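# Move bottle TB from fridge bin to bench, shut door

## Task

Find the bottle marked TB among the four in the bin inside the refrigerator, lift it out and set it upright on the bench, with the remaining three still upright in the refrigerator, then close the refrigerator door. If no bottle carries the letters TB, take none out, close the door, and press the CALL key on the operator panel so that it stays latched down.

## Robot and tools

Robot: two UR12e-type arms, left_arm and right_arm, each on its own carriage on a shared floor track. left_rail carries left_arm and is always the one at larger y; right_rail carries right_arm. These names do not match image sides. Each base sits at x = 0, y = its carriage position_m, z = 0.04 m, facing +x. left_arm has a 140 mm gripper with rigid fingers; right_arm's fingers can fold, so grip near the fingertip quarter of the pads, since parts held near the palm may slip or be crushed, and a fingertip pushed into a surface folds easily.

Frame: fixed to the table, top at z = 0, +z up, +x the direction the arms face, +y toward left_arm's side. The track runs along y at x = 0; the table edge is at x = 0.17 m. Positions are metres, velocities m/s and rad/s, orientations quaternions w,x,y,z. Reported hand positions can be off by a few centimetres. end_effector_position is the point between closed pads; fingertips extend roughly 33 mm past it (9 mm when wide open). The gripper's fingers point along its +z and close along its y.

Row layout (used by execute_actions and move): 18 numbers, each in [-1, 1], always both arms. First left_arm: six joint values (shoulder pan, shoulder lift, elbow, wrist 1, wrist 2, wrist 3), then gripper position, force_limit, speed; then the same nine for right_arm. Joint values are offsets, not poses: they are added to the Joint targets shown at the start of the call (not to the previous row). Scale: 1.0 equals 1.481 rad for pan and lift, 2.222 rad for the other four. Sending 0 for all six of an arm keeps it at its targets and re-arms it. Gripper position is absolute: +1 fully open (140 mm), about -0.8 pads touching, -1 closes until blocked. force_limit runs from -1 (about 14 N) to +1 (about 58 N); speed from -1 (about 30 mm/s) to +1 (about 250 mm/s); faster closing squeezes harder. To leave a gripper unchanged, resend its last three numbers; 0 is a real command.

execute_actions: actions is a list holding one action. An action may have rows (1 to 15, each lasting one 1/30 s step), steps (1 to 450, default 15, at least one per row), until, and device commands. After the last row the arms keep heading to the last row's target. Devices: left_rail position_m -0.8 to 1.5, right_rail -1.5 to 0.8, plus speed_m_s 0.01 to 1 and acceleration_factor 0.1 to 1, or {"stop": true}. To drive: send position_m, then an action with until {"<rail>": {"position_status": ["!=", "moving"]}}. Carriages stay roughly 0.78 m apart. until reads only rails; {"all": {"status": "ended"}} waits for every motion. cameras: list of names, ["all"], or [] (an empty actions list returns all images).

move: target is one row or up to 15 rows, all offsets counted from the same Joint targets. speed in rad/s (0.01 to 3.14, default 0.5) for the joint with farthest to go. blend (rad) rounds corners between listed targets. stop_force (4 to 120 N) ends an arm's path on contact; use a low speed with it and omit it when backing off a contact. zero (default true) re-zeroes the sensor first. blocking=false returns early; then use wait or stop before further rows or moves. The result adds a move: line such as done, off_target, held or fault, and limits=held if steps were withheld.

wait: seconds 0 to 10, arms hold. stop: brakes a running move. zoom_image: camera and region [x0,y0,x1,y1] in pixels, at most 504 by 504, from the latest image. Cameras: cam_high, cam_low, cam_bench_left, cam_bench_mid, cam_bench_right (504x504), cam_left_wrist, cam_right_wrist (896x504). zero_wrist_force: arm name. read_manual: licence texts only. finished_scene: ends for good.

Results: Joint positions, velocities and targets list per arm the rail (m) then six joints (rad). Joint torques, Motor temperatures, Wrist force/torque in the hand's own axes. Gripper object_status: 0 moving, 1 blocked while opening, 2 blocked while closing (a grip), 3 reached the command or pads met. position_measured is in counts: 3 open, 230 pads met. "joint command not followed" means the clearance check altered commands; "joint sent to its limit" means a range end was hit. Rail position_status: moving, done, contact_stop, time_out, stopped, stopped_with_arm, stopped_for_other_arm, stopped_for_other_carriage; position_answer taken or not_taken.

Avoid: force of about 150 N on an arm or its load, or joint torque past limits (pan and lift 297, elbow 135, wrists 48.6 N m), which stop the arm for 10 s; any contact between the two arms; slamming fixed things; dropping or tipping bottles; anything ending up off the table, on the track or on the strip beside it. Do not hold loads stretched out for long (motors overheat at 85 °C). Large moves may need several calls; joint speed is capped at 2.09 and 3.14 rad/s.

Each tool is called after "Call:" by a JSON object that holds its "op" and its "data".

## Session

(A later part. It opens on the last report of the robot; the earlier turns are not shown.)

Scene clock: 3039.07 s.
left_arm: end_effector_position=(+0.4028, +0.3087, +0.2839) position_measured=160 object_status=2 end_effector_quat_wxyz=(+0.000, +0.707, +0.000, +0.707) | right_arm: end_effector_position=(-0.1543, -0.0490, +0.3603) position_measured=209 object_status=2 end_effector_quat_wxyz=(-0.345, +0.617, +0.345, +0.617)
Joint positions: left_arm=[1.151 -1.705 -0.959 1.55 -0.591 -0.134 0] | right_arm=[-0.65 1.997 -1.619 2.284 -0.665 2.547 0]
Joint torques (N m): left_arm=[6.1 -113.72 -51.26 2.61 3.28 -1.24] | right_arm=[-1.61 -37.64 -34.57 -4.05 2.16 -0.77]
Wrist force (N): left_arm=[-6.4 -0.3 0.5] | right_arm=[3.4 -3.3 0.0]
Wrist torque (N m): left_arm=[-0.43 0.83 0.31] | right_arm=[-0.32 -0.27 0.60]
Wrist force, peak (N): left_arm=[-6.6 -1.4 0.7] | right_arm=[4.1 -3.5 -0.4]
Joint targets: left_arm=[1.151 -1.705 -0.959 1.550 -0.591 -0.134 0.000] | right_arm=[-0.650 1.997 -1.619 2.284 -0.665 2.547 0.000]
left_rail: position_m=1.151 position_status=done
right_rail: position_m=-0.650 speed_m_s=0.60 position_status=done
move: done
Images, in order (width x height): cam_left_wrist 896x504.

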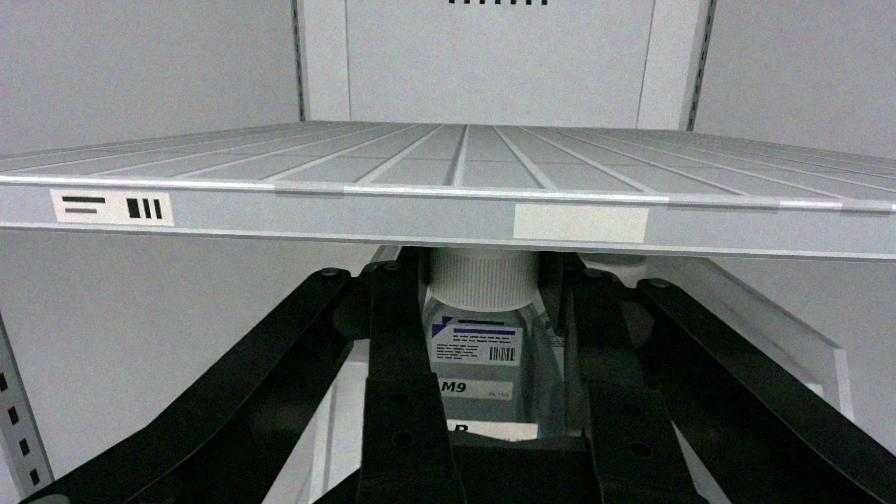

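Call:
{"op": "move", "data": {"target": [0,0.022297,0.007446,-0.022307,0,0,-1,0,-1,0,0,0,0,0,0,-0.98,-0.3,-1], "speed": 0.03, "stop_force": 25}}

Call:
{"op": "execute_actions", "data": {"actions": [{"rows": [[0,0,0,0,0,0,-0.08,0,-1,0,0,0,0,0,0,-0.98,-0.3,-1]], "steps": 40}], "cameras": ["cam_left_wrist"]}}

Scene clock: 3057.03 s.
left_arm: end_effector_position=(+0.4028, +0.3087, +0.2489) position_measured=160 object_status=2 end_effector_quat_wxyz=(+0.000, +0.707, +0.000, +0.707) | right_arm: end_effector_position=(-0.1543, -0.0490, +0.3603) position_measured=209 object_status=2 end_effector_quat_wxyz=(-0.345, +0.617, +0.345, +0.617)
Joint positions: left_arm=[1.151 -1.705 -0.926 1.566 -0.64 -0.134 0] | right_arm=[-0.65 1.997 -1.619 2.284 -0.665 2.547 0]
Joint torques (N m): left_arm=[-3.96 -82.65 -26.11 -1.54 3.05 -1.26] | right_arm=[-5.95 -35.23 -35.89 -4.13 2.42 -0.32]
Wrist force (N): left_arm=[-4.6 -1.3 0.3] | right_arm=[3.4 -3.2 -0.2]
Wrist torque (N m): left_arm=[-0.58 0.76 0.33] | right_arm=[-0.30 -0.30 0.60]
Wrist force, peak (N): left_arm=[-6.9 -1.3 1.0] | right_arm=[4.1 -3.4 -0.3]
Joint targets: left_arm=[1.151 -1.705 -0.926 1.566 -0.640 -0.134 0.000] | right_arm=[-0.650 1.997 -1.619 2.284 -0.665 2.547 0.000]
left_rail: position_m=1.151 position_status=done
right_rail: position_m=-0.650 speed_m_s=0.60 position_status=done
move: done

Scene clock: 3058.57 s.
left_arm: end_effector_position=(+0.4028, +0.3087, +0.2489) position_measured=139 object_status=3 end_effector_quat_wxyz=(+0.000, +0.707, +0.000, +0.707) | right_arm: end_effector_position=(-0.1543, -0.0490, +0.3603) position_measured=209 object_status=2 end_effector_quat_wxyz=(-0.345, +0.617, +0.345, +0.617)
Joint positions: left_arm=[1.151 -1.705 -0.926 1.566 -0.64 -0.134 0] | right_arm=[-0.65 1.997 -1.619 2.284 -0.665 2.547 0]
Joint torques (N m): left_arm=[-5.16 -84.23 -26.56 -1.88 3.25 -1.38] | right_arm=[-4.89 -33.58 -36 -4.13 2.36 -0.25]
Wrist force (N): left_arm=[-2.3 -0.5 0.7] | right_arm=[3.2 -3.2 -0.5]
Wrist torque (N m): left_arm=[-0.49 0.77 0.32] | right_arm=[-0.31 -0.33 0.60]
Wrist force, peak (N): left_arm=[-4.8 -1.7 0.3] | right_arm=[3.2 -3.6 -0.1]
Joint targets: left_arm=[1.151 -1.705 -0.926 1.566 -0.640 -0.134 0.000] | right_arm=[-0.650 1.997 -1.619 2.284 -0.665 2.547 0.000]
left_rail: position_m=1.151 position_status=done
right_rail: position_m=-0.650 speed_m_s=0.60 position_status=done
Images, in order (width x height): cam_left_wrist 896x504.

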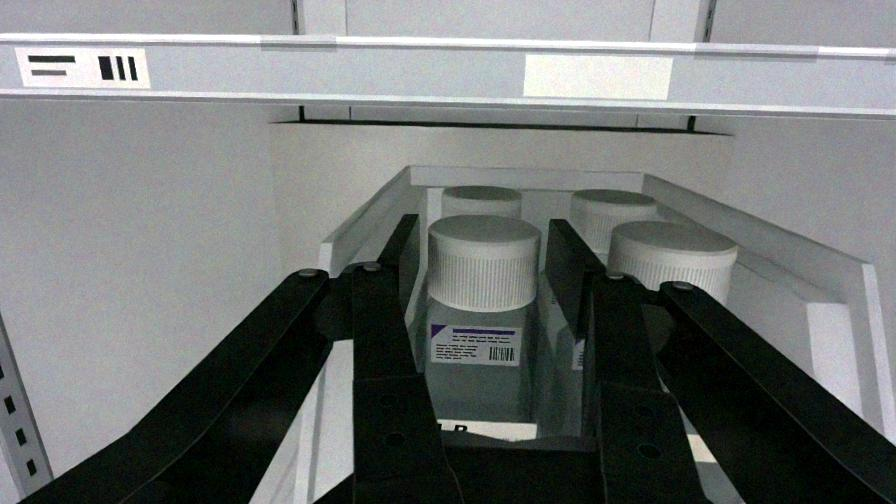

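Call:
{"op": "move", "data": {"target": [[-0.066475,-0.001864,0.002534,-0.001292,-0.044397,0,-0.08,0,-1,0,0,0,0,0,0,-0.98,-0.3,-1],[-0.053140,0.070203,-0.085414,0.038623,-0.035509,0,-0.08,0,-1,0,0,0,0,0,0,-0.98,-0.3,-1]], "speed": [0.06, 0.15], "blend": [0.01, 0], "cameras": ["cam_left_wrist"]}}

Scene clock: 3095.73 s.
left_arm: end_effector_position=(+0.3202, +0.2319, +0.2485) position_measured=139 object_status=3 end_effector_quat_wxyz=(+0.000, +0.707, +0.000, +0.707) | right_arm: end_effector_position=(-0.1543, -0.0490, +0.3603) position_measured=209 object_status=2 end_effector_quat_wxyz=(-0.345, +0.617, +0.345, +0.617)
Joint positions: left_arm=[1.151 -1.783 -0.822 1.377 -0.555 -0.213 0] | right_arm=[-0.65 1.997 -1.619 2.284 -0.665 2.547 0]
Joint torques (N m): left_arm=[23.06 -90.64 -50.62 2.7 3.82 -1.61] | right_arm=[-7.82 -34.69 -37.36 -4.06 2.92 -0.23]
Wrist force (N): left_arm=[-2.6 -0.7 0.4] | right_arm=[2.9 -3.4 -0.3]
Wrist torque (N m): left_arm=[-0.57 0.87 0.31] | right_arm=[-0.34 -0.27 0.60]
Wrist force, peak (N): left_arm=[-3.3 -1.1 0.5] | right_arm=[3.2 -3.7 -0.1]
Joint targets: left_arm=[1.151 -1.783 -0.822 1.376 -0.554 -0.213 0.000] | right_arm=[-0.650 1.997 -1.619 2.284 -0.665 2.547 0.000]
left_rail: position_m=1.151 position_status=done
right_rail: position_m=-0.650 speed_m_s=0.60 position_status=done
move: done
Images, in order (width x height): cam_left_wrist 896x504.

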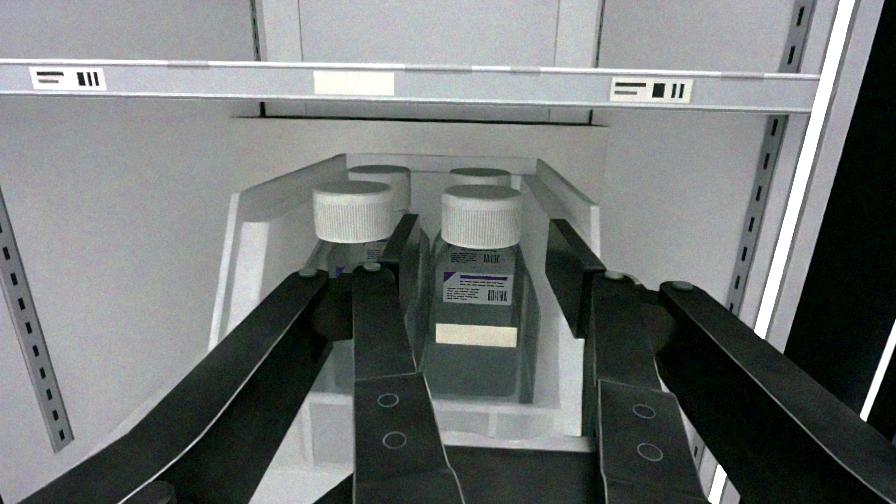

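Call:
{"op": "zoom_image", "data": {"camera": "cam_left_wrist", "region": [425, 240, 535, 410]}}

Scaled by 2.965.

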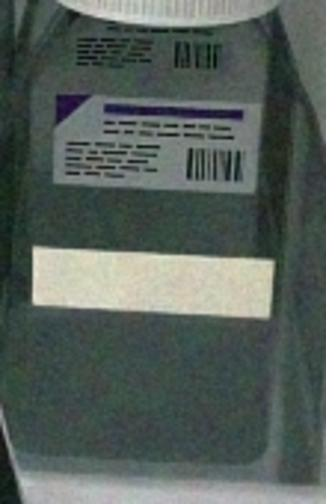

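Call:
{"op": "move", "data": {"target": [0.061175,0.001803,-0.002174,0.000972,0.040792,0,-0.08,0,-1,0,0,0,0,0,0,-0.98,-0.3,-1], "speed": 0.04, "stop_force": 8, "cameras": ["cam_left_wrist"]}}

Scene clock: 3118.73 s.
left_arm: end_effector_position=(+0.4033, +0.2319, +0.2484) position_measured=139 object_status=3 end_effector_quat_wxyz=(+0.000, +0.707, +0.000, +0.707) | right_arm: end_effector_position=(-0.1543, -0.0490, +0.3603) position_measured=209 object_status=2 end_effector_quat_wxyz=(-0.345, +0.617, +0.345, +0.617)
Joint positions: left_arm=[1.151 -1.693 -0.819 1.371 -0.552 -0.122 0] | right_arm=[-0.65 1.997 -1.619 2.284 -0.665 2.547 0]
Joint torques (N m): left_arm=[20.39 -92.43 -49.44 2.18 4.34 -0.89] | right_arm=[-10.08 -31.98 -39.31 -3.86 2.92 -0.09]
Wrist force (N): left_arm=[-1.6 -1.1 1.2] | right_arm=[3.0 -3.3 -0.3]
Wrist torque (N m): left_arm=[-0.65 0.64 0.29] | right_arm=[-0.31 -0.30 0.60]
Wrist force, peak (N): left_arm=[-3.1 -0.6 0.6] | right_arm=[3.4 -3.6 -0.4]
Joint targets: left_arm=[1.151 -1.693 -0.819 1.371 -0.552 -0.122 0.000] | right_arm=[-0.650 1.997 -1.619 2.284 -0.665 2.547 0.000]
left_rail: position_m=1.151 position_status=done
right_rail: position_m=-0.650 speed_m_s=0.60 position_status=done
move: done
Images, in order (width x height): cam_left_wrist 896x504.

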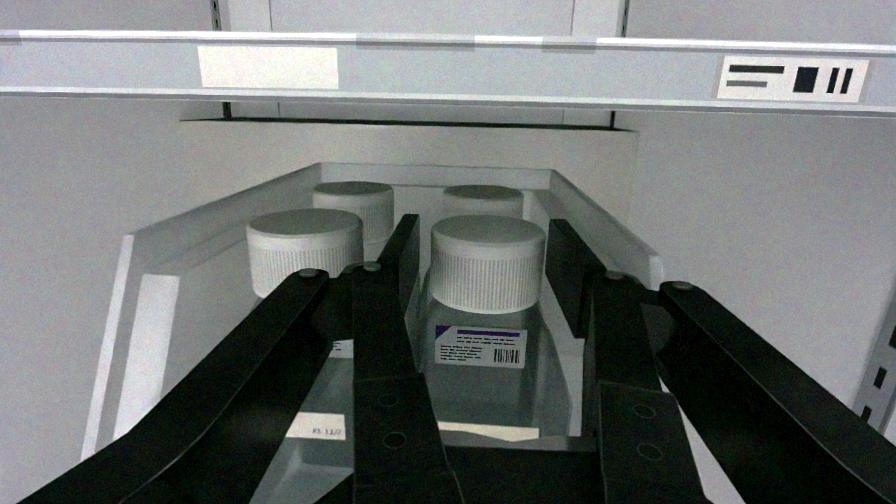

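Call:
{"op": "move", "data": {"target": [0.000182,0.001945,-0.002411,0.001115,0.000122,0,-0.08,0,-1,0,0,0,0,0,0,-0.98,-0.3,-1], "speed": 0.05}}

Call:
{"op": "execute_actions", "data": {"actions": [{"rows": [[0,0,0,0,0,0,-1,0,-1,0,0,0,0,0,0,-0.98,-0.3,-1]], "steps": 60}]}}

Scene clock: 3128.47 s.
left_arm: end_effector_position=(+0.4033, +0.2300, +0.2484) position_measured=139 object_status=3 end_effector_quat_wxyz=(+0.000, +0.707, +0.000, +0.707) | right_arm: end_effector_position=(-0.1543, -0.0490, +0.3603) position_measured=209 object_status=2 end_effector_quat_wxyz=(-0.345, +0.617, +0.345, +0.617)
Joint positions: left_arm=[1.151 -1.693 -0.816 1.366 -0.55 -0.122 0] | right_arm=[-0.65 1.997 -1.619 2.284 -0.665 2.547 0]
Joint torques (N m): left_arm=[22.57 -93.67 -48.89 2.3 3.72 -1.19] | right_arm=[-13.05 -29.83 -39.54 -3.94 2.82 -0.1]
Wrist force (N): left_arm=[-1.8 -1.1 1.2] | right_arm=[3.1 -3.3 -0.3]
Wrist torque (N m): left_arm=[-0.66 0.69 0.29] | right_arm=[-0.32 -0.32 0.61]
Wrist force, peak (N): left_arm=[-3.0 -0.7 0.7] | right_arm=[3.6 -3.6 -0.4]
Joint targets: left_arm=[1.151 -1.693 -0.816 1.366 -0.550 -0.122 0.000] | right_arm=[-0.650 1.997 -1.619 2.284 -0.665 2.547 0.000]
left_rail: position_m=1.151 position_status=done
right_rail: position_m=-0.650 speed_m_s=0.60 position_status=done
move: done

Scene clock: 3130.67 s.
left_arm: end_effector_position=(+0.4033, +0.2299, +0.2484) position_measured=160 object_status=2 end_effector_quat_wxyz=(+0.000, +0.707, +0.000, +0.707) | right_arm: end_effector_position=(-0.1543, -0.0490, +0.3603) position_measured=209 object_status=2 end_effector_quat_wxyz=(-0.345, +0.617, +0.345, +0.617)
Joint positions: left_arm=[1.151 -1.693 -0.816 1.366 -0.55 -0.122 0] | right_arm=[-0.65 1.997 -1.619 2.284 -0.665 2.547 0]
Joint torques (N m): left_arm=[19.55 -93.38 -50.7 -0.86 3.63 -1.65] | right_arm=[-14.48 -29.08 -39.92 -3.91 2.75 -0.21]
Wrist force (N): left_arm=[-1.2 -3.2 0.0] | right_arm=[2.9 -3.1 -0.2]
Wrist torque (N m): left_arm=[-0.56 0.73 0.50] | right_arm=[-0.33 -0.31 0.60]
Wrist force, peak (N): left_arm=[-2.3 -2.9 1.0] | right_arm=[3.5 -3.4 -0.3]
Joint targets: left_arm=[1.151 -1.693 -0.816 1.366 -0.550 -0.122 0.000] | right_arm=[-0.650 1.997 -1.619 2.284 -0.665 2.547 0.000]
left_rail: position_m=1.151 position_status=done
right_rail: position_m=-0.650 speed_m_s=0.60 position_status=done

Call:
{"op": "move", "data": {"target": [0,-0.019881,-0.007588,0.020839,0,0,-1,0,-1,0,0,0,0,0,0,-0.98,-0.3,-1], "speed": 0.03, "stop_force": 25, "cameras": ["cam_left_wrist"]}}

Call:
{"op": "zoom_image", "data": {"camera": "cam_left_wrist", "region": [420, 300, 560, 440]}}

Scene clock: 3142.40 s.
left_arm: end_effector_position=(+0.4033, +0.2299, +0.2835) position_measured=160 object_status=2 end_effector_quat_wxyz=(+0.000, +0.707, +0.000, +0.707) | right_arm: end_effector_position=(-0.1543, -0.0490, +0.3603) position_measured=209 object_status=2 end_effector_quat_wxyz=(-0.345, +0.617, +0.345, +0.617)
Joint positions: left_arm=[1.151 -1.693 -0.846 1.349 -0.504 -0.122 0] | right_arm=[-0.65 1.997 -1.619 2.284 -0.665 2.547 0]
Joint torques (N m): left_arm=[5.31 -128.45 -51.83 2.46 0.85 -1.18] | right_arm=[-14 -29.47 -41.42 -3.86 2.29 0.03]
Wrist force (N): left_arm=[-5.6 -1.0 0.7] | right_arm=[3.5 -3.3 -0.3]
Wrist torque (N m): left_arm=[-0.62 0.69 0.27] | right_arm=[-0.31 -0.29 0.60]
Wrist force, peak (N): left_arm=[-6.7 -1.0 1.1] | right_arm=[4.1 -3.3 -0.3]
Joint targets: left_arm=[1.151 -1.693 -0.846 1.349 -0.504 -0.122 0.000] | right_arm=[-0.650 1.997 -1.619 2.284 -0.665 2.547 0.000]
left_rail: position_m=1.151 position_status=done
right_rail: position_m=-0.650 speed_m_s=0.60 position_status=done
move: done
Images, in order (width x height): cam_left_wrist 896x504.

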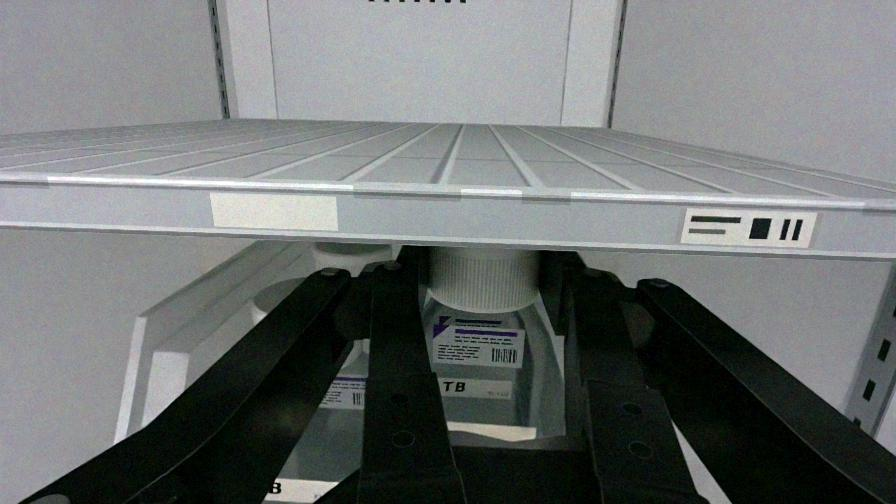

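Scaled by 3.600.

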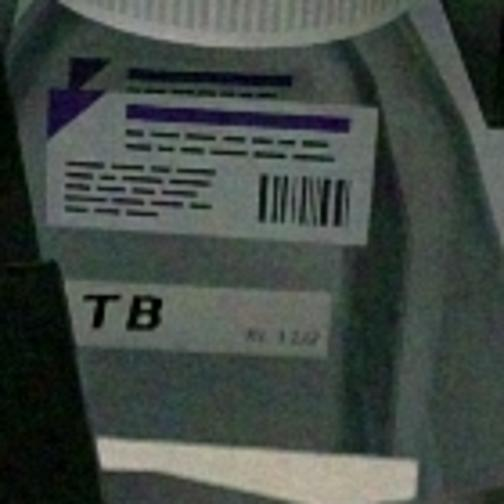

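Call:
{"op": "move", "data": {"target": [0,0.019881,0.007588,-0.020839,0,0,-1,0,-1,0,0,0,0,0,0,-0.98,-0.3,-1], "speed": 0.03, "stop_force": 25}}

Call:
{"op": "execute_actions", "data": {"actions": [{"rows": [[0,0,0,0,0,0,-0.08,0,-1,0,0,0,0,0,0,-0.98,-0.3,-1]], "steps": 40}]}}

Scene clock: 3873.40 s.
left_arm: end_effector_position=(+0.4033, +0.2299, +0.2484) position_measured=160 object_status=2 end_effector_quat_wxyz=(+0.000, +0.707, +0.000, +0.707) | right_arm: end_effector_position=(-0.1543, -0.0490, +0.3603) position_measured=209 object_status=2 end_effector_quat_wxyz=(-0.345, +0.617, +0.345, +0.617)
Joint positions: left_arm=[1.151 -1.693 -0.816 1.366 -0.55 -0.122 0] | right_arm=[-0.65 1.997 -1.619 2.284 -0.665 2.547 0]
Joint torques (N m): left_arm=[-10.3 -94.22 -28.43 -1.73 -2.68 -1.67] | right_arm=[-11.11 -29.15 -42.67 -3.95 2.46 -0.18]
Wrist force (N): left_arm=[-5.2 -0.8 1.1] | right_arm=[3.4 -3.3 -0.1]
Wrist torque (N m): left_arm=[-0.54 0.75 0.28] | right_arm=[-0.31 -0.29 0.60]
Wrist force, peak (N): left_arm=[-6.3 -1.0 1.0] | right_arm=[3.9 -3.5 -0.5]
Joint targets: left_arm=[1.151 -1.693 -0.816 1.366 -0.550 -0.122 0.000] | right_arm=[-0.650 1.997 -1.619 2.284 -0.665 2.547 0.000]
left_rail: position_m=1.151 position_status=done
right_rail: position_m=-0.650 speed_m_s=0.60 position_status=done
move: done

Scene clock: 3874.93 s.
left_arm: end_effector_position=(+0.4033, +0.2299, +0.2484) position_measured=139 object_status=3 end_effector_quat_wxyz=(+0.000, +0.707, +0.000, +0.707) | right_arm: end_effector_position=(-0.1543, -0.0490, +0.3603) position_measured=209 object_status=2 end_effector_quat_wxyz=(-0.345, +0.617, +0.345, +0.617)
Joint positions: left_arm=[1.151 -1.693 -0.816 1.366 -0.55 -0.122 0] | right_arm=[-0.65 1.997 -1.619 2.284 -0.665 2.547 0]
Joint torques (N m): left_arm=[-7.72 -93.48 -29.56 -1.34 -2.2 -2.02] | right_arm=[-12.61 -27.74 -42.97 -4 2.56 0.36]
Wrist force (N): left_arm=[-1.9 -1.1 0.9] | right_arm=[2.9 -3.3 -0.4]
Wrist torque (N m): left_arm=[-0.64 0.71 0.28] | right_arm=[-0.32 -0.27 0.60]
Wrist force, peak (N): left_arm=[-5.1 -0.4 0.7] | right_arm=[3.7 -3.1 -0.2]
Joint targets: left_arm=[1.151 -1.693 -0.816 1.366 -0.550 -0.122 0.000] | right_arm=[-0.650 1.997 -1.619 2.284 -0.665 2.547 0.000]
left_rail: position_m=1.151 position_status=done
right_rail: position_m=-0.650 speed_m_s=0.60 position_status=done

Call:
{"op": "execute_actions", "data": {"actions": [], "cameras": ["cam_left_wrist", "cam_high"]}}

Scene clock: 3923.73 s.
left_arm: end_effector_position=(+0.4033, +0.2299, +0.2484) position_measured=139 object_status=3 end_effector_quat_wxyz=(+0.000, +0.707, +0.000, +0.707) | right_arm: end_effector_position=(-0.1543, -0.0490, +0.3603) position_measured=209 object_status=2 end_effector_quat_wxyz=(-0.345, +0.617, +0.345, +0.617)
Joint positions: left_arm=[1.151 -1.693 -0.816 1.366 -0.55 -0.122 0] | right_arm=[-0.65 1.997 -1.619 2.284 -0.665 2.547 0]
Joint velocities: within noise
Joint torques (N m): left_arm=[-9.3 -93.18 -29.32 0.61 -2.35 -1.32] | right_arm=[-12.14 -28.16 -43.12 -3.99 2.59 0.44]
Motor temperatures (°C): left_arm=[29 29 27 37 33 32] | right_arm=[29 27 28 35 32 32]
Wrist force (N): left_arm=[-2.3 -0.6 0.9] | right_arm=[3.2 -3.1 -0.5]
Wrist torque (N m): left_arm=[-0.53 0.81 0.28] | right_arm=[-0.28 -0.34 0.60]
Wrist force, peak (N): left_arm=[-2.8 -0.6 1.4] | right_arm=[3.5 -3.5 -0.3]
Joint targets: left_arm=[1.151 -1.693 -0.816 1.366 -0.550 -0.122 0.000] | right_arm=[-0.650 1.997 -1.619 2.284 -0.665 2.547 0.000]
Tool commands: left_gripper/position=-0.08 left_gripper/force_limit=+0.0 left_gripper/speed=-1.0 right_gripper/position=-0.98 right_gripper/force_limit=-0.3 right_gripper/speed=-1.0
left_rail: position_m=1.151 position_status=done
right_rail: position_m=-0.650 speed_m_s=0.60 position_status=done
Images, in order (width x height): cam_high 504x504, cam_left_wrist 896x504.

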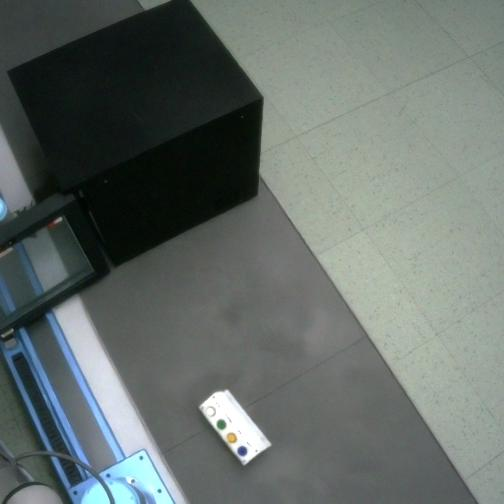

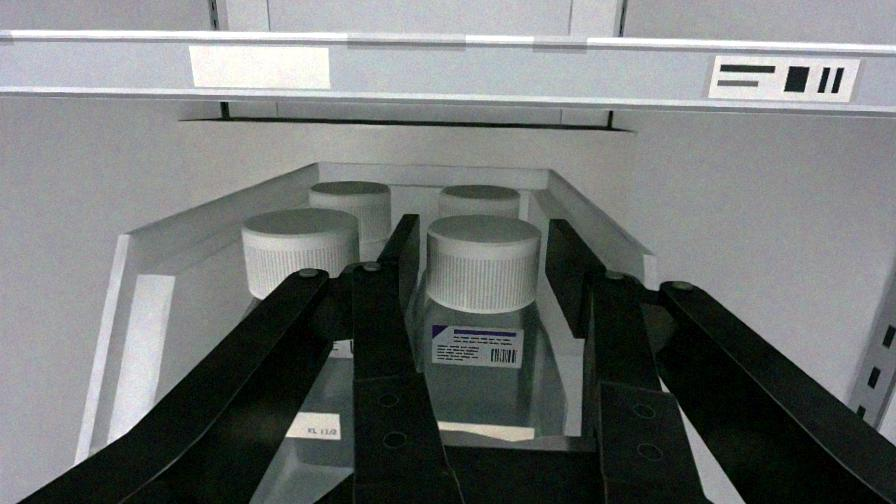

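Call:
{"op": "move", "data": {"target": [[-0.06097,-0.00222,0.00276,-0.00128,-0.04073,0,-0.08,0,-1,0,0,0,0,0,0,-0.98,-0.3,-1],[-0.20914,-0.17145,0.20288,-0.0886,-0.13948,0,1,0,0,0,0,0,0,0,0,-0.98,-0.3,-1]], "blend": [0.02,0], "speed": 0.5, "cameras": ["cam_left_wrist"]}}

Scene clock: 4139.97 s.
left_arm: end_effector_position=(+0.2003, +0.4304, +0.2501) position_measured=3 object_status=3 end_effector_quat_wxyz=(+0.000, +0.707, +0.000, +0.707) | right_arm: end_effector_position=(-0.1543, -0.0490, +0.3603) position_measured=209 object_status=2 end_effector_quat_wxyz=(-0.345, +0.617, +0.345, +0.617)
Joint positions: left_arm=[1.151 -2.002 -1.07 1.817 -0.747 -0.432 0] | right_arm=[-0.65 1.997 -1.619 2.284 -0.665 2.547 0]
Joint torques (N m): left_arm=[-18.67 -97.41 -20.75 -1.14 -4.05 -1.77] | right_arm=[-12.53 -26.79 -42.87 -3.74 2.53 0.2]
Wrist force (N): left_arm=[-1.7 -0.4 0.6] | right_arm=[2.7 -3.1 -0.4]
Wrist torque (N m): left_arm=[-0.51 0.69 0.31] | right_arm=[-0.28 -0.23 0.60]
Wrist force, peak (N): left_arm=[-2.4 -1.3 4.9] | right_arm=[3.4 -3.7 -0.3]
Joint targets: left_arm=[1.151 -2.002 -1.070 1.817 -0.747 -0.432 0.000] | right_arm=[-0.650 1.997 -1.619 2.284 -0.665 2.547 0.000]
left_rail: position_m=1.151 position_status=done
right_rail: position_m=-0.650 speed_m_s=0.60 position_status=done
move: done
Images, in order (width x height): cam_left_wrist 896x504.

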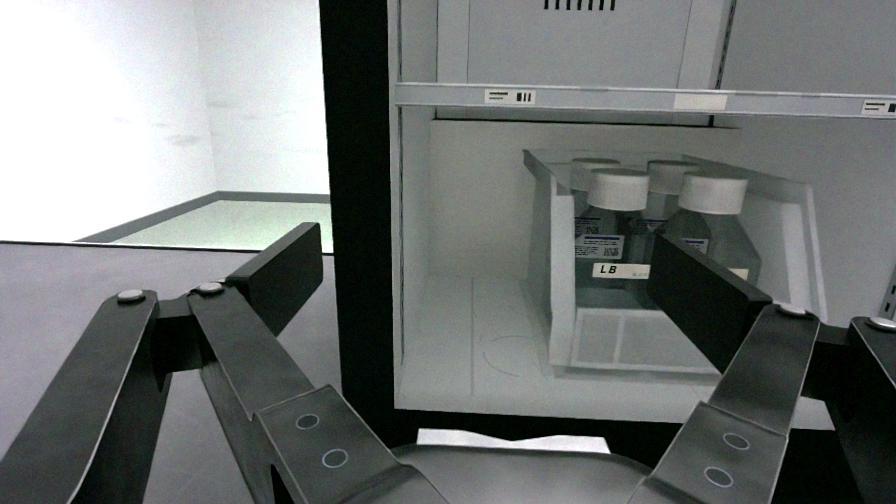

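Call:
{"op": "zoom_image", "data": {"camera": "cam_left_wrist", "region": [390, 120, 850, 440]}}

Call:
{"op": "zoom_image", "data": {"camera": "cam_left_wrist", "region": [510, 230, 730, 400]}}

Scaled by 1.096.

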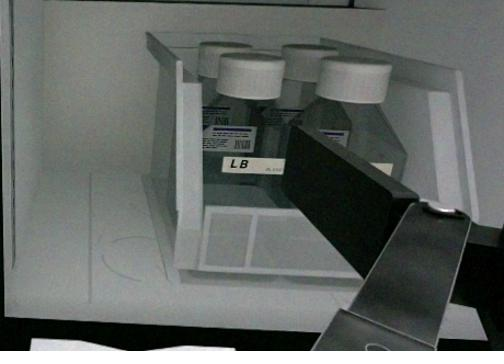

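Scaled by 2.291.

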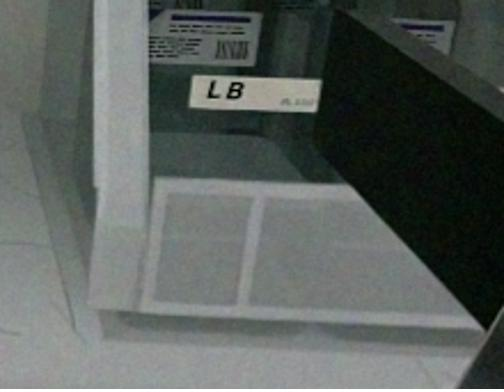

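Call:
{"op": "zoom_image", "data": {"camera": "cam_left_wrist", "region": [555, 240, 675, 330]}}

Call:
{"op": "zoom_image", "data": {"camera": "cam_left_wrist", "region": [390, 260, 630, 450]}}

Scaled by 4.200.

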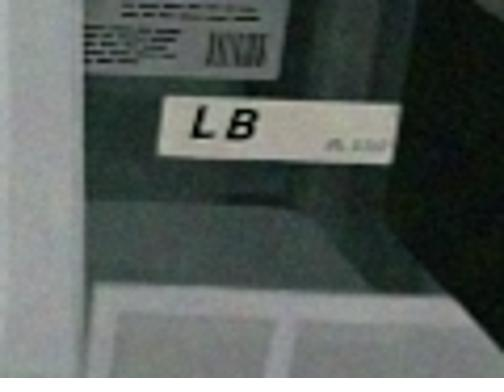

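Scaled by 2.100.

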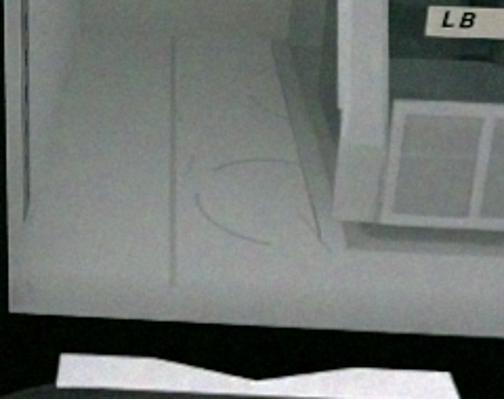

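Call:
{"op": "zoom_image", "data": {"camera": "cam_left_wrist", "region": [500, 320, 640, 425]}}

Call:
{"op": "zoom_image", "data": {"camera": "cam_left_wrist", "region": [500, 130, 640, 290]}}

Scaled by 3.600.

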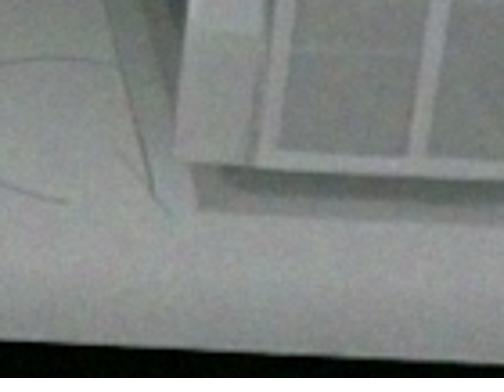

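Scaled by 3.150.

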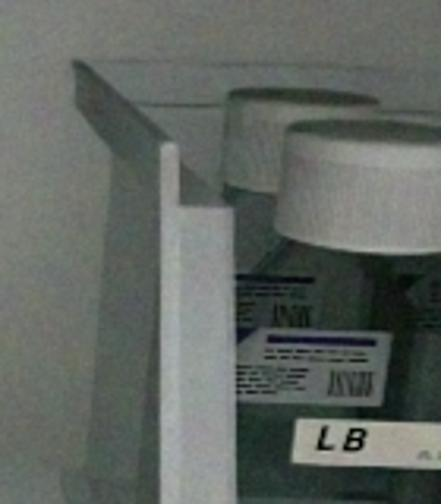

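Call:
{"op": "move", "data": {"target": [0.15047,0.00505,-0.09878,-0.42358,-0.0219,0.49815,1,0,-1,0,0,0,0,0,0,-0.98,-0.3,-1], "speed": 0.7, "cameras": ["cam_left_wrist"]}}

Scene clock: 4390.77 s.
left_arm: end_effector_position=(+0.2927, +0.2352, +0.2721) position_measured=3 object_status=3 end_effector_quat_wxyz=(+0.000, +0.843, +0.000, +0.537) | right_arm: end_effector_position=(-0.1543, -0.0490, +0.3603) position_measured=209 object_status=2 end_effector_quat_wxyz=(-0.345, +0.617, +0.345, +0.617)
Joint positions: left_arm=[1.151 -1.78 -1.063 1.597 -1.688 -0.48 1.106] | right_arm=[-0.65 1.997 -1.619 2.284 -0.665 2.547 0]
Joint torques (N m): left_arm=[18.91 -79.6 -55.2 -5.87 -1.25 1.4] | right_arm=[-11.21 -23.98 -42.93 -3.34 2.53 0.68]
Wrist force (N): left_arm=[-2.3 -0.7 1.2] | right_arm=[3.1 -3.2 -0.2]
Wrist torque (N m): left_arm=[-0.43 0.79 -0.03] | right_arm=[-0.29 -0.31 0.60]
Wrist force, peak (N): left_arm=[-2.9 -1.2 1.5] | right_arm=[3.2 -3.7 -0.2]
Joint targets: left_arm=[1.151 -1.779 -1.063 1.597 -1.688 -0.480 1.106] | right_arm=[-0.650 1.997 -1.619 2.284 -0.665 2.547 0.000]
left_rail: position_m=1.151 position_status=done
right_rail: position_m=-0.650 speed_m_s=0.60 position_status=done
move: done
Images, in order (width x height): cam_left_wrist 896x504.

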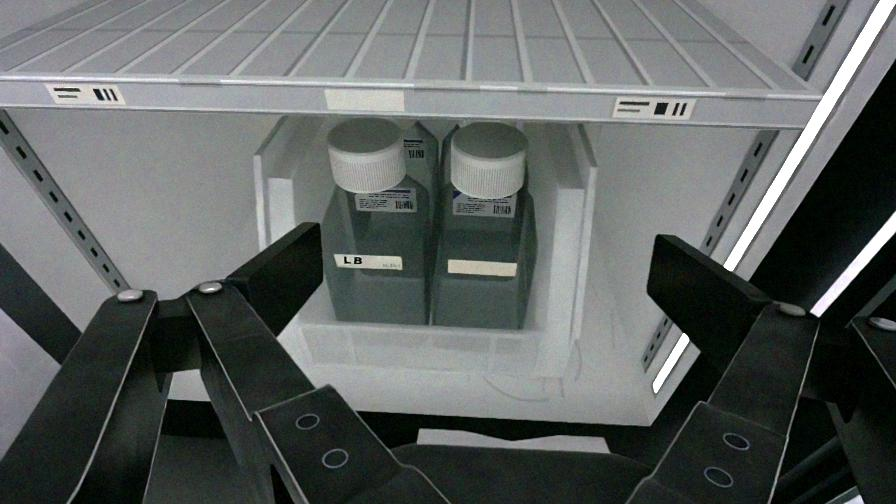

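Call:
{"op": "zoom_image", "data": {"camera": "cam_left_wrist", "region": [300, 260, 600, 400]}}

Call:
{"op": "zoom_image", "data": {"camera": "cam_left_wrist", "region": [410, 280, 560, 370]}}

Scaled by 1.680.

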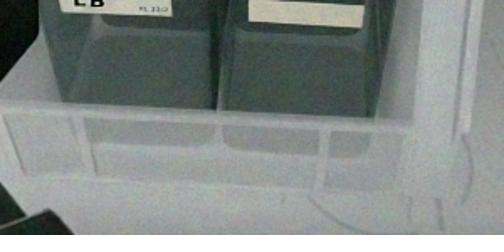

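Scaled by 3.360.

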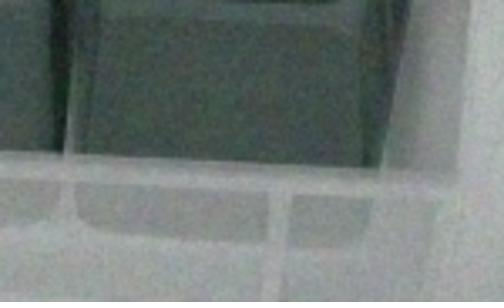

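Call:
{"op": "zoom_image", "data": {"camera": "cam_left_wrist", "region": [400, 170, 560, 360]}}

Call:
{"op": "zoom_image", "data": {"camera": "cam_left_wrist", "region": [300, 170, 450, 360]}}

Scaled by 2.653.

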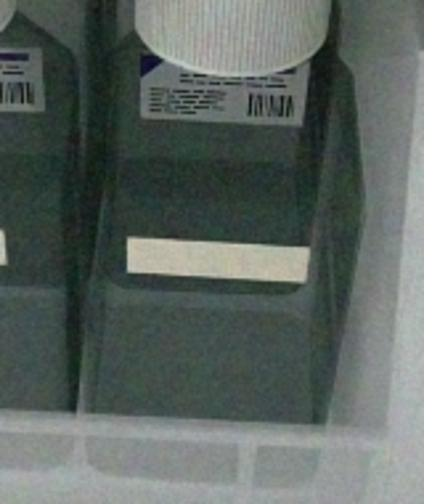

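Scaled by 2.653.

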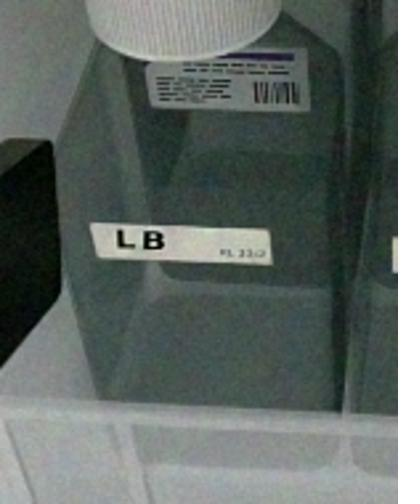

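Call:
{"op": "move", "data": {"target": [[0.03638,0.00085,0.00145,-0.0725,-0.02872,0.07344,-0.08,0,-1,0,0,0,0,0,0,-0.98,-0.3,-1],[0.09182,0.01259,0.0035,-0.14352,-0.02165,0.14451,-0.08,0,-1,0,0,0,0,0,0,-0.98,-0.3,-1]], "blend": [0.02,0], "speed": [0.4,0.25], "stop_force": 10, "cameras": ["cam_left_wrist"]}}

Scene clock: 4917.40 s.
left_arm: end_effector_position=(+0.3623, +0.2192, +0.2663) position_measured=139 object_status=3 end_effector_quat_wxyz=(+0.011, +0.868, +0.000, +0.497) | right_arm: end_effector_position=(-0.1543, -0.0490, +0.3603) position_measured=209 object_status=2 end_effector_quat_wxyz=(-0.345, +0.617, +0.345, +0.617)
Joint positions: left_arm=[1.151 -1.685 -1.052 1.595 -1.959 -0.538 1.367] | right_arm=[-0.65 1.997 -1.619 2.284 -0.665 2.547 0]
Joint torques (N m): left_arm=[101.41 -72.3 -3.71 8.87 5 -0.19] | right_arm=[24.58 -25.47 -42.26 -3.16 -0.43 1.06]
Wrist force (N): left_arm=[-28.3 39.3 -121.2] | right_arm=[3.4 7.8 9.9]
Wrist torque (N m): left_arm=[-6.02 -0.14 0.79] | right_arm=[-0.85 -0.17 0.62]
Wrist force, peak (N): left_arm=[-34.4 3.1 -136.2] | right_arm=[5.9 11.2 12.9]
Joint targets: left_arm=[1.151 -1.685 -1.052 1.595 -1.959 -0.538 1.367] | right_arm=[-0.650 1.997 -1.619 2.284 -0.665 2.547 0.000]
Tool commands: left_gripper/position=-0.082353 left_gripper/force_limit=+0.003922 left_gripper/speed=-1.0 right_gripper/position=-0.98 right_gripper/force_limit=-0.3 right_gripper/speed=-1.0
FORCE FAULT: contact force on the left arm reached its limit, and that arm stopped for 10 seconds. The contact can be on any part of that arm, not only on its tool. That arm's remaining commands of this call were not run. That arm's target is now where it stood when the stop ended, not its last command. That arm accepts commands again.
left_rail: position_m=1.151 position_status=done
right_rail: position_m=-0.650 speed_m_s=0.60 position_status=done
move: fault (left_arm; stop_force had ended the path); path passed 1 of 2 targets; left_arm: the wrist 3 is farthest, 0.060 rad from its target
Images, in order (width x height): cam_left_wrist 896x504.

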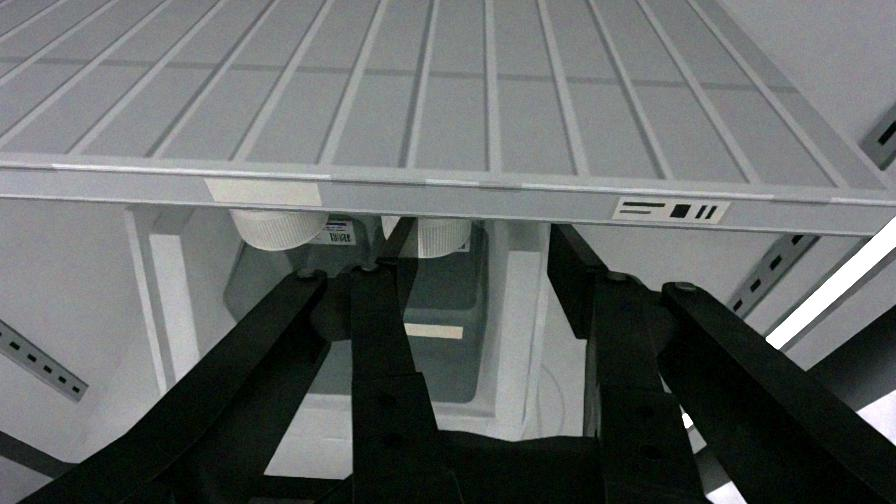

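Call:
{"op": "move", "data": {"target": [-0.05544,-0.01175,-0.00207,0.07102,-0.00707,-0.07106,-0.08,0,-1,0,0,0,0,0,0,-0.98,-0.3,-1], "speed": 0.2, "cameras": ["cam_left_wrist"]}}

Scene clock: 5000.83 s.
left_arm: end_effector_position=(+0.2881, +0.2235, +0.2673) position_measured=139 object_status=3 end_effector_quat_wxyz=(+0.011, +0.867, +0.001, +0.498) end_effector_velocity=(-0.002, +0.000, +0.001) end_effector_angular_velocity=(+0.001, +0.001, +0.000) | right_arm: end_effector_position=(-0.1543, -0.0490, +0.3603) position_measured=209 object_status=2 end_effector_quat_wxyz=(-0.345, +0.617, +0.345, +0.617)
Joint positions: left_arm=[1.151 -1.767 -1.069 1.591 -1.801 -0.554 1.21] | right_arm=[-0.65 1.997 -1.619 2.284 -0.665 2.547 0]
Joint velocities: left_arm=[0 -0.002 -0.001 -0.001 0.005 -0.001 -0.003] | right_arm=[within noise]
Joint torques (N m): left_arm=[-16.22 -112.33 -55.84 -2.12 -1.53 -2.72] | right_arm=[-1.92 -29.31 -42.77 -3.24 -0.59 1.05]
Wrist force (N): left_arm=[-6.0 -5.5 0.6] | right_arm=[2.0 -2.9 1.1]
Wrist torque (N m): left_arm=[-1.50 1.51 0.30] | right_arm=[-0.42 -0.34 0.61]
Wrist force, peak (N): left_arm=[-28.4 39.1 -118.3] | right_arm=[4.0 8.5 10.4]
Joint targets: left_arm=[1.151 -1.768 -1.069 1.591 -1.801 -0.554 1.209] | right_arm=[-0.650 1.997 -1.619 2.284 -0.665 2.547 0.000]
left_rail: position_m=1.151 position_status=done
right_rail: position_m=-0.650 speed_m_s=0.60 position_status=done
move: done
Images, in order (width x height): cam_left_wrist 896x504.

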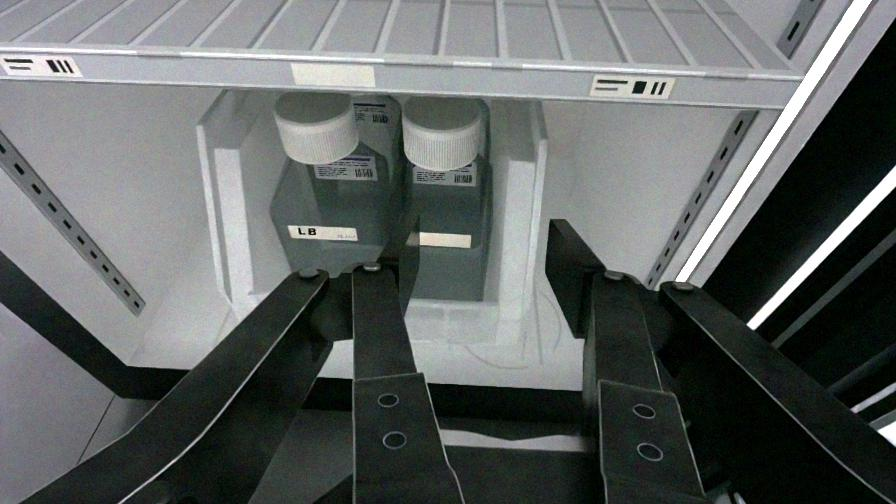

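Call:
{"op": "zoom_image", "data": {"camera": "cam_left_wrist", "region": [190, 80, 400, 320]}}

Call:
{"op": "zoom_image", "data": {"camera": "cam_left_wrist", "region": [395, 90, 605, 380]}}

Scaled by 2.100.

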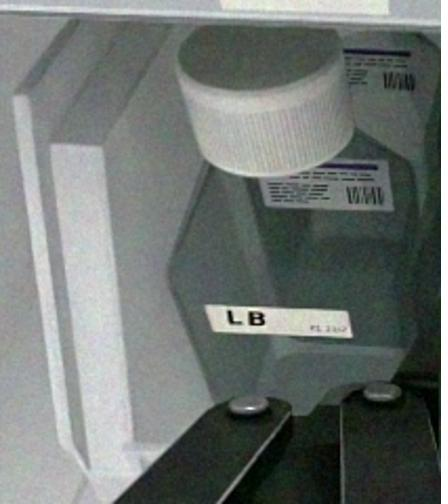

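Scaled by 1.738.

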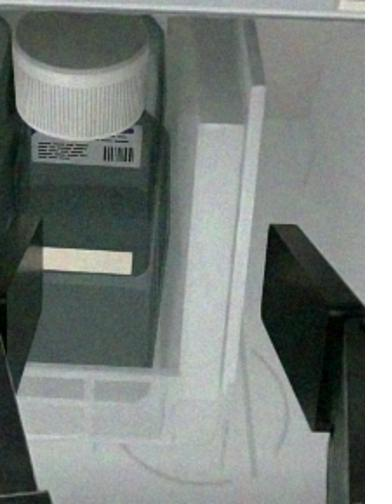

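Call:
{"op": "move", "data": {"target": [-0.05623,0.03824,0.06741,0.4827,0.1231,-0.5441,-0.337,0,-1,0,0,0,0,0,0,-0.98,-0.3,-1], "speed": 0.7, "cameras": ["cam_left_wrist"]}}

Scene clock: 5312.10 s.
left_arm: end_effector_position=(+0.3002, +0.3811, +0.2403) position_measured=171 object_status=3 end_effector_quat_wxyz=(+0.000, +0.707, +0.000, +0.707) | right_arm: end_effector_position=(-0.1543, -0.0490, +0.3603) position_measured=209 object_status=2 end_effector_quat_wxyz=(-0.345, +0.617, +0.345, +0.617)
Joint positions: left_arm=[1.151 -1.851 -1.013 1.74 -0.729 -0.28 0.001] | right_arm=[-0.65 1.997 -1.619 2.284 -0.665 2.547 0]
Joint torques (N m): left_arm=[-14.33 -69.56 -21.83 2.83 3.76 -1.98] | right_arm=[-16.37 -31.87 -41.82 -3.32 -0.53 0.8]
Wrist force (N): left_arm=[-5.7 -5.0 1.1] | right_arm=[2.1 -2.8 0.7]
Wrist torque (N m): left_arm=[-1.52 1.53 0.31] | right_arm=[-0.40 -0.36 0.61]
Wrist force, peak (N): left_arm=[-6.5 -6.4 1.2] | right_arm=[2.4 -3.2 1.0]
Joint targets: left_arm=[1.151 -1.851 -1.013 1.740 -0.728 -0.280 0.000] | right_arm=[-0.650 1.997 -1.619 2.284 -0.665 2.547 0.000]
left_rail: position_m=1.151 position_status=done
right_rail: position_m=-0.650 speed_m_s=0.60 position_status=done
move: done
Images, in order (width x height): cam_left_wrist 896x504.

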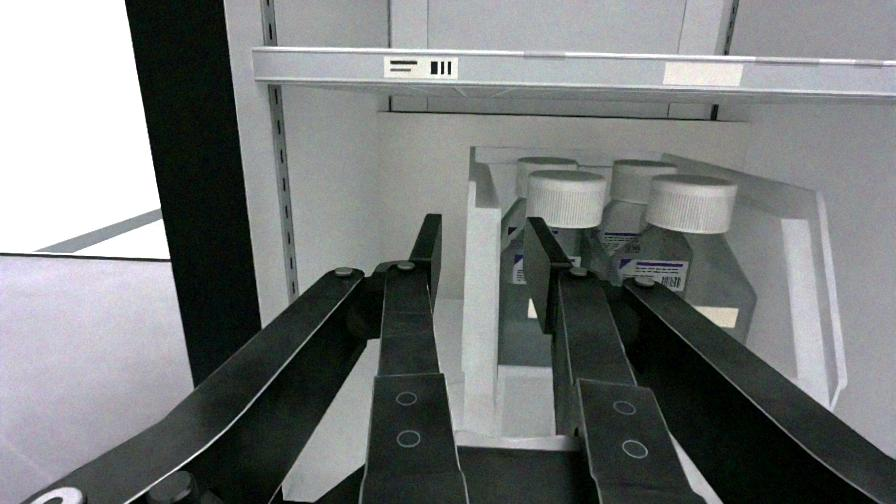

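Call:
{"op": "zoom_image", "data": {"camera": "cam_left_wrist", "region": [400, 130, 620, 350]}}

Call:
{"op": "zoom_image", "data": {"camera": "cam_left_wrist", "region": [430, 140, 540, 250]}}

Scaled by 2.291.

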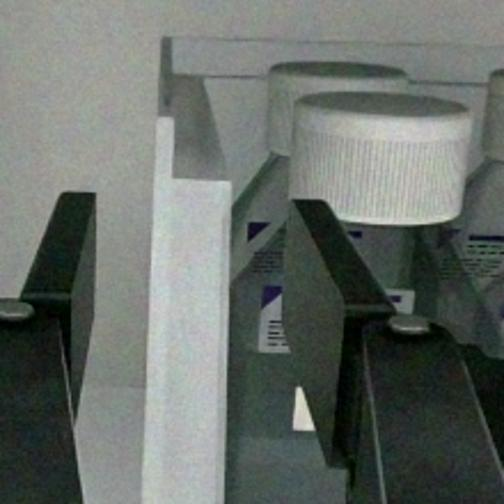

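Scaled by 4.582.

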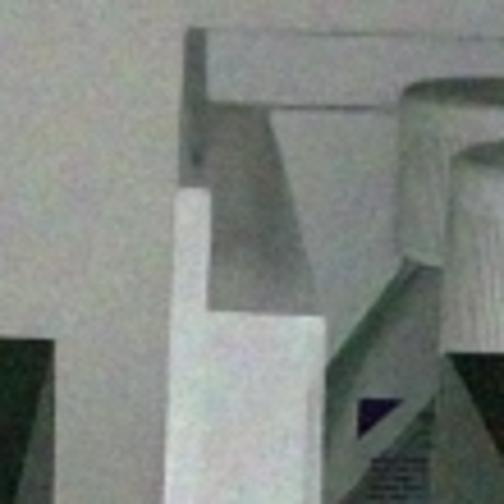

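Call:
{"op": "execute_actions", "data": {"actions": [{"rows":[[0,0,0,0,0,0,-0.453,0,-1,0,0,0,0,0,0,-0.98,-0.3,-1]],"steps":25}]}}

Call:
{"op": "move", "data": {"target": [0.07305,0.00402,-0.00157,-0.00111,0.04868,0,-0.453,0,-1,0,0,0,0,0,0,-0.98,-0.3,-1], "speed": 0.08, "stop_force": 8, "cameras": ["cam_left_wrist"]}}

Scene clock: 5441.80 s.
left_arm: end_effector_position=(+0.3002, +0.3812, +0.2403) position_measured=186 object_status=3 end_effector_quat_wxyz=(+0.000, +0.707, +0.000, +0.707) | right_arm: end_effector_position=(-0.1543, -0.0490, +0.3603) position_measured=209 object_status=2 end_effector_quat_wxyz=(-0.345, +0.617, +0.345, +0.617)
Joint positions: left_arm=[1.151 -1.851 -1.013 1.74 -0.728 -0.28 0] | right_arm=[-0.65 1.997 -1.619 2.284 -0.665 2.547 0]
Joint torques (N m): left_arm=[-18.74 -67.89 -22.73 2.93 3.79 -2.49] | right_arm=[-15.85 -34.13 -42.09 -3.03 -0.82 0.67]
Wrist force (N): left_arm=[-5.8 -4.7 0.7] | right_arm=[2.0 -2.9 0.9]
Wrist torque (N m): left_arm=[-1.47 1.57 0.31] | right_arm=[-0.43 -0.34 0.61]
Wrist force, peak (N): left_arm=[-6.2 -5.6 1.0] | right_arm=[2.0 -3.4 0.9]
Joint targets: left_arm=[1.151 -1.851 -1.013 1.740 -0.728 -0.280 0.000] | right_arm=[-0.650 1.997 -1.619 2.284 -0.665 2.547 0.000]
left_rail: position_m=1.151 position_status=done
right_rail: position_m=-0.650 speed_m_s=0.60 position_status=done

Scene clock: 5444.30 s.
left_arm: end_effector_position=(+0.3833, +0.3792, +0.2373) position_measured=186 object_status=3 end_effector_quat_wxyz=(+0.000, +0.707, +0.000, +0.707) | right_arm: end_effector_position=(-0.1543, -0.0490, +0.3603) position_measured=209 object_status=2 end_effector_quat_wxyz=(-0.345, +0.617, +0.345, +0.617)
Joint positions: left_arm=[1.151 -1.743 -1.007 1.737 -0.731 -0.172 0] | right_arm=[-0.65 1.997 -1.619 2.284 -0.665 2.547 0]
Joint torques (N m): left_arm=[20.47 -70.21 -45.44 -1.74 4.25 -2.23] | right_arm=[-15.03 -35.2 -42.54 -2.91 -1.01 0.7]
Wrist force (N): left_arm=[-5.8 -5.7 1.3] | right_arm=[2.0 -2.8 0.6]
Wrist torque (N m): left_arm=[-1.62 1.53 0.32] | right_arm=[-0.39 -0.33 0.61]
Wrist force, peak (N): left_arm=[-6.9 -5.2 0.8] | right_arm=[2.2 -3.1 1.1]
Joint targets: left_arm=[1.151 -1.743 -1.007 1.737 -0.731 -0.172 0.000] | right_arm=[-0.650 1.997 -1.619 2.284 -0.665 2.547 0.000]
left_rail: position_m=1.151 position_status=done
right_rail: position_m=-0.650 speed_m_s=0.60 position_status=done
move: done
Images, in order (width x height): cam_left_wrist 896x504.

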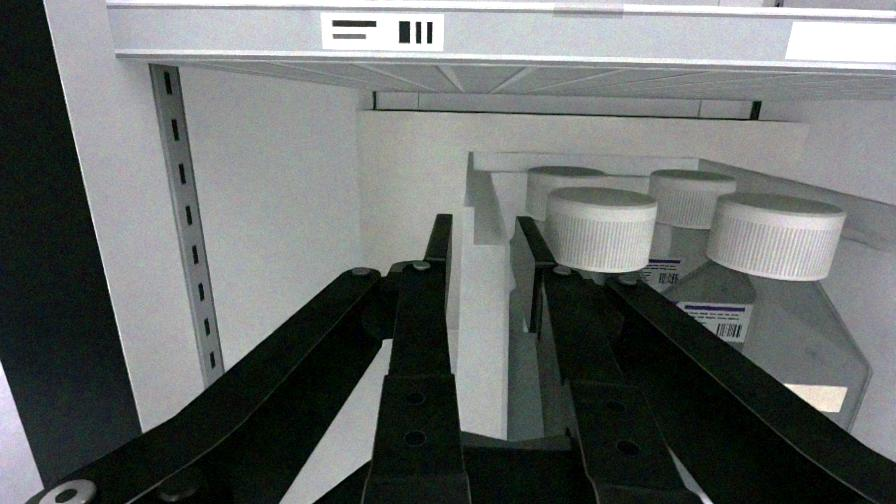

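Call:
{"op": "execute_actions", "data": {"actions": [{"rows":[[0,0,0,0,0,0,-1,1,-1,0,0,0,0,0,0,-0.98,-0.3,-1]],"steps":60}], "cameras": ["cam_left_wrist"]}}

Scene clock: 5452.50 s.
left_arm: end_effector_position=(+0.3833, +0.3792, +0.2373) position_measured=203 object_status=2 end_effector_quat_wxyz=(+0.000, +0.707, +0.000, +0.707) | right_arm: end_effector_position=(-0.1543, -0.0490, +0.3603) position_measured=209 object_status=2 end_effector_quat_wxyz=(-0.345, +0.617, +0.345, +0.617)
Joint positions: left_arm=[1.151 -1.743 -1.007 1.737 -0.731 -0.172 0] | right_arm=[-0.65 1.997 -1.619 2.284 -0.665 2.547 0]
Joint torques (N m): left_arm=[19.11 -79.27 -26.79 2.45 -4.74 -2.5] | right_arm=[-15.88 -37.49 -41.09 -3.39 -0.78 0.9]
Wrist force (N): left_arm=[-5.5 -5.8 -13.0] | right_arm=[1.8 -0.6 2.6]
Wrist torque (N m): left_arm=[-3.12 1.45 0.16] | right_arm=[-0.47 -0.33 0.62]
Wrist force, peak (N): left_arm=[-6.4 -6.2 -13.0] | right_arm=[2.2 -3.1 1.4]
Joint targets: left_arm=[1.151 -1.743 -1.007 1.737 -0.731 -0.172 0.000] | right_arm=[-0.650 1.997 -1.619 2.284 -0.665 2.547 0.000]
left_rail: position_m=1.151 position_status=done
right_rail: position_m=-0.650 speed_m_s=0.60 position_status=done
Images, in order (width x height): cam_left_wrist 896x504.

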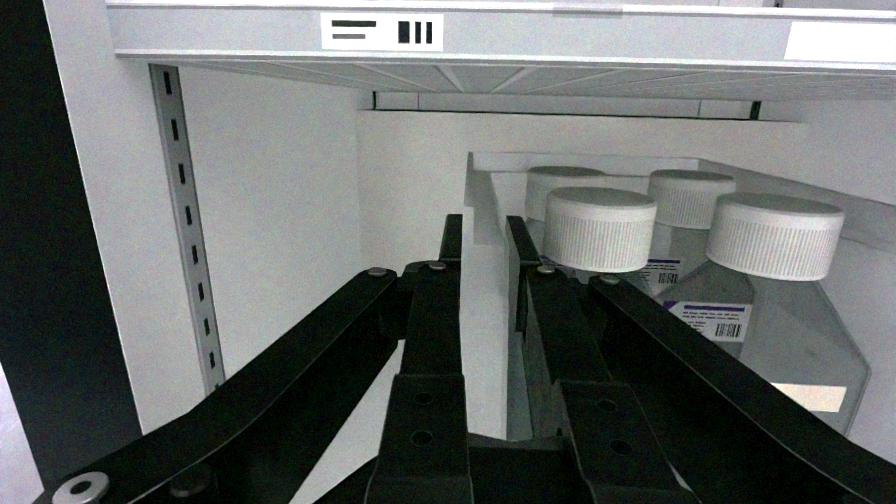

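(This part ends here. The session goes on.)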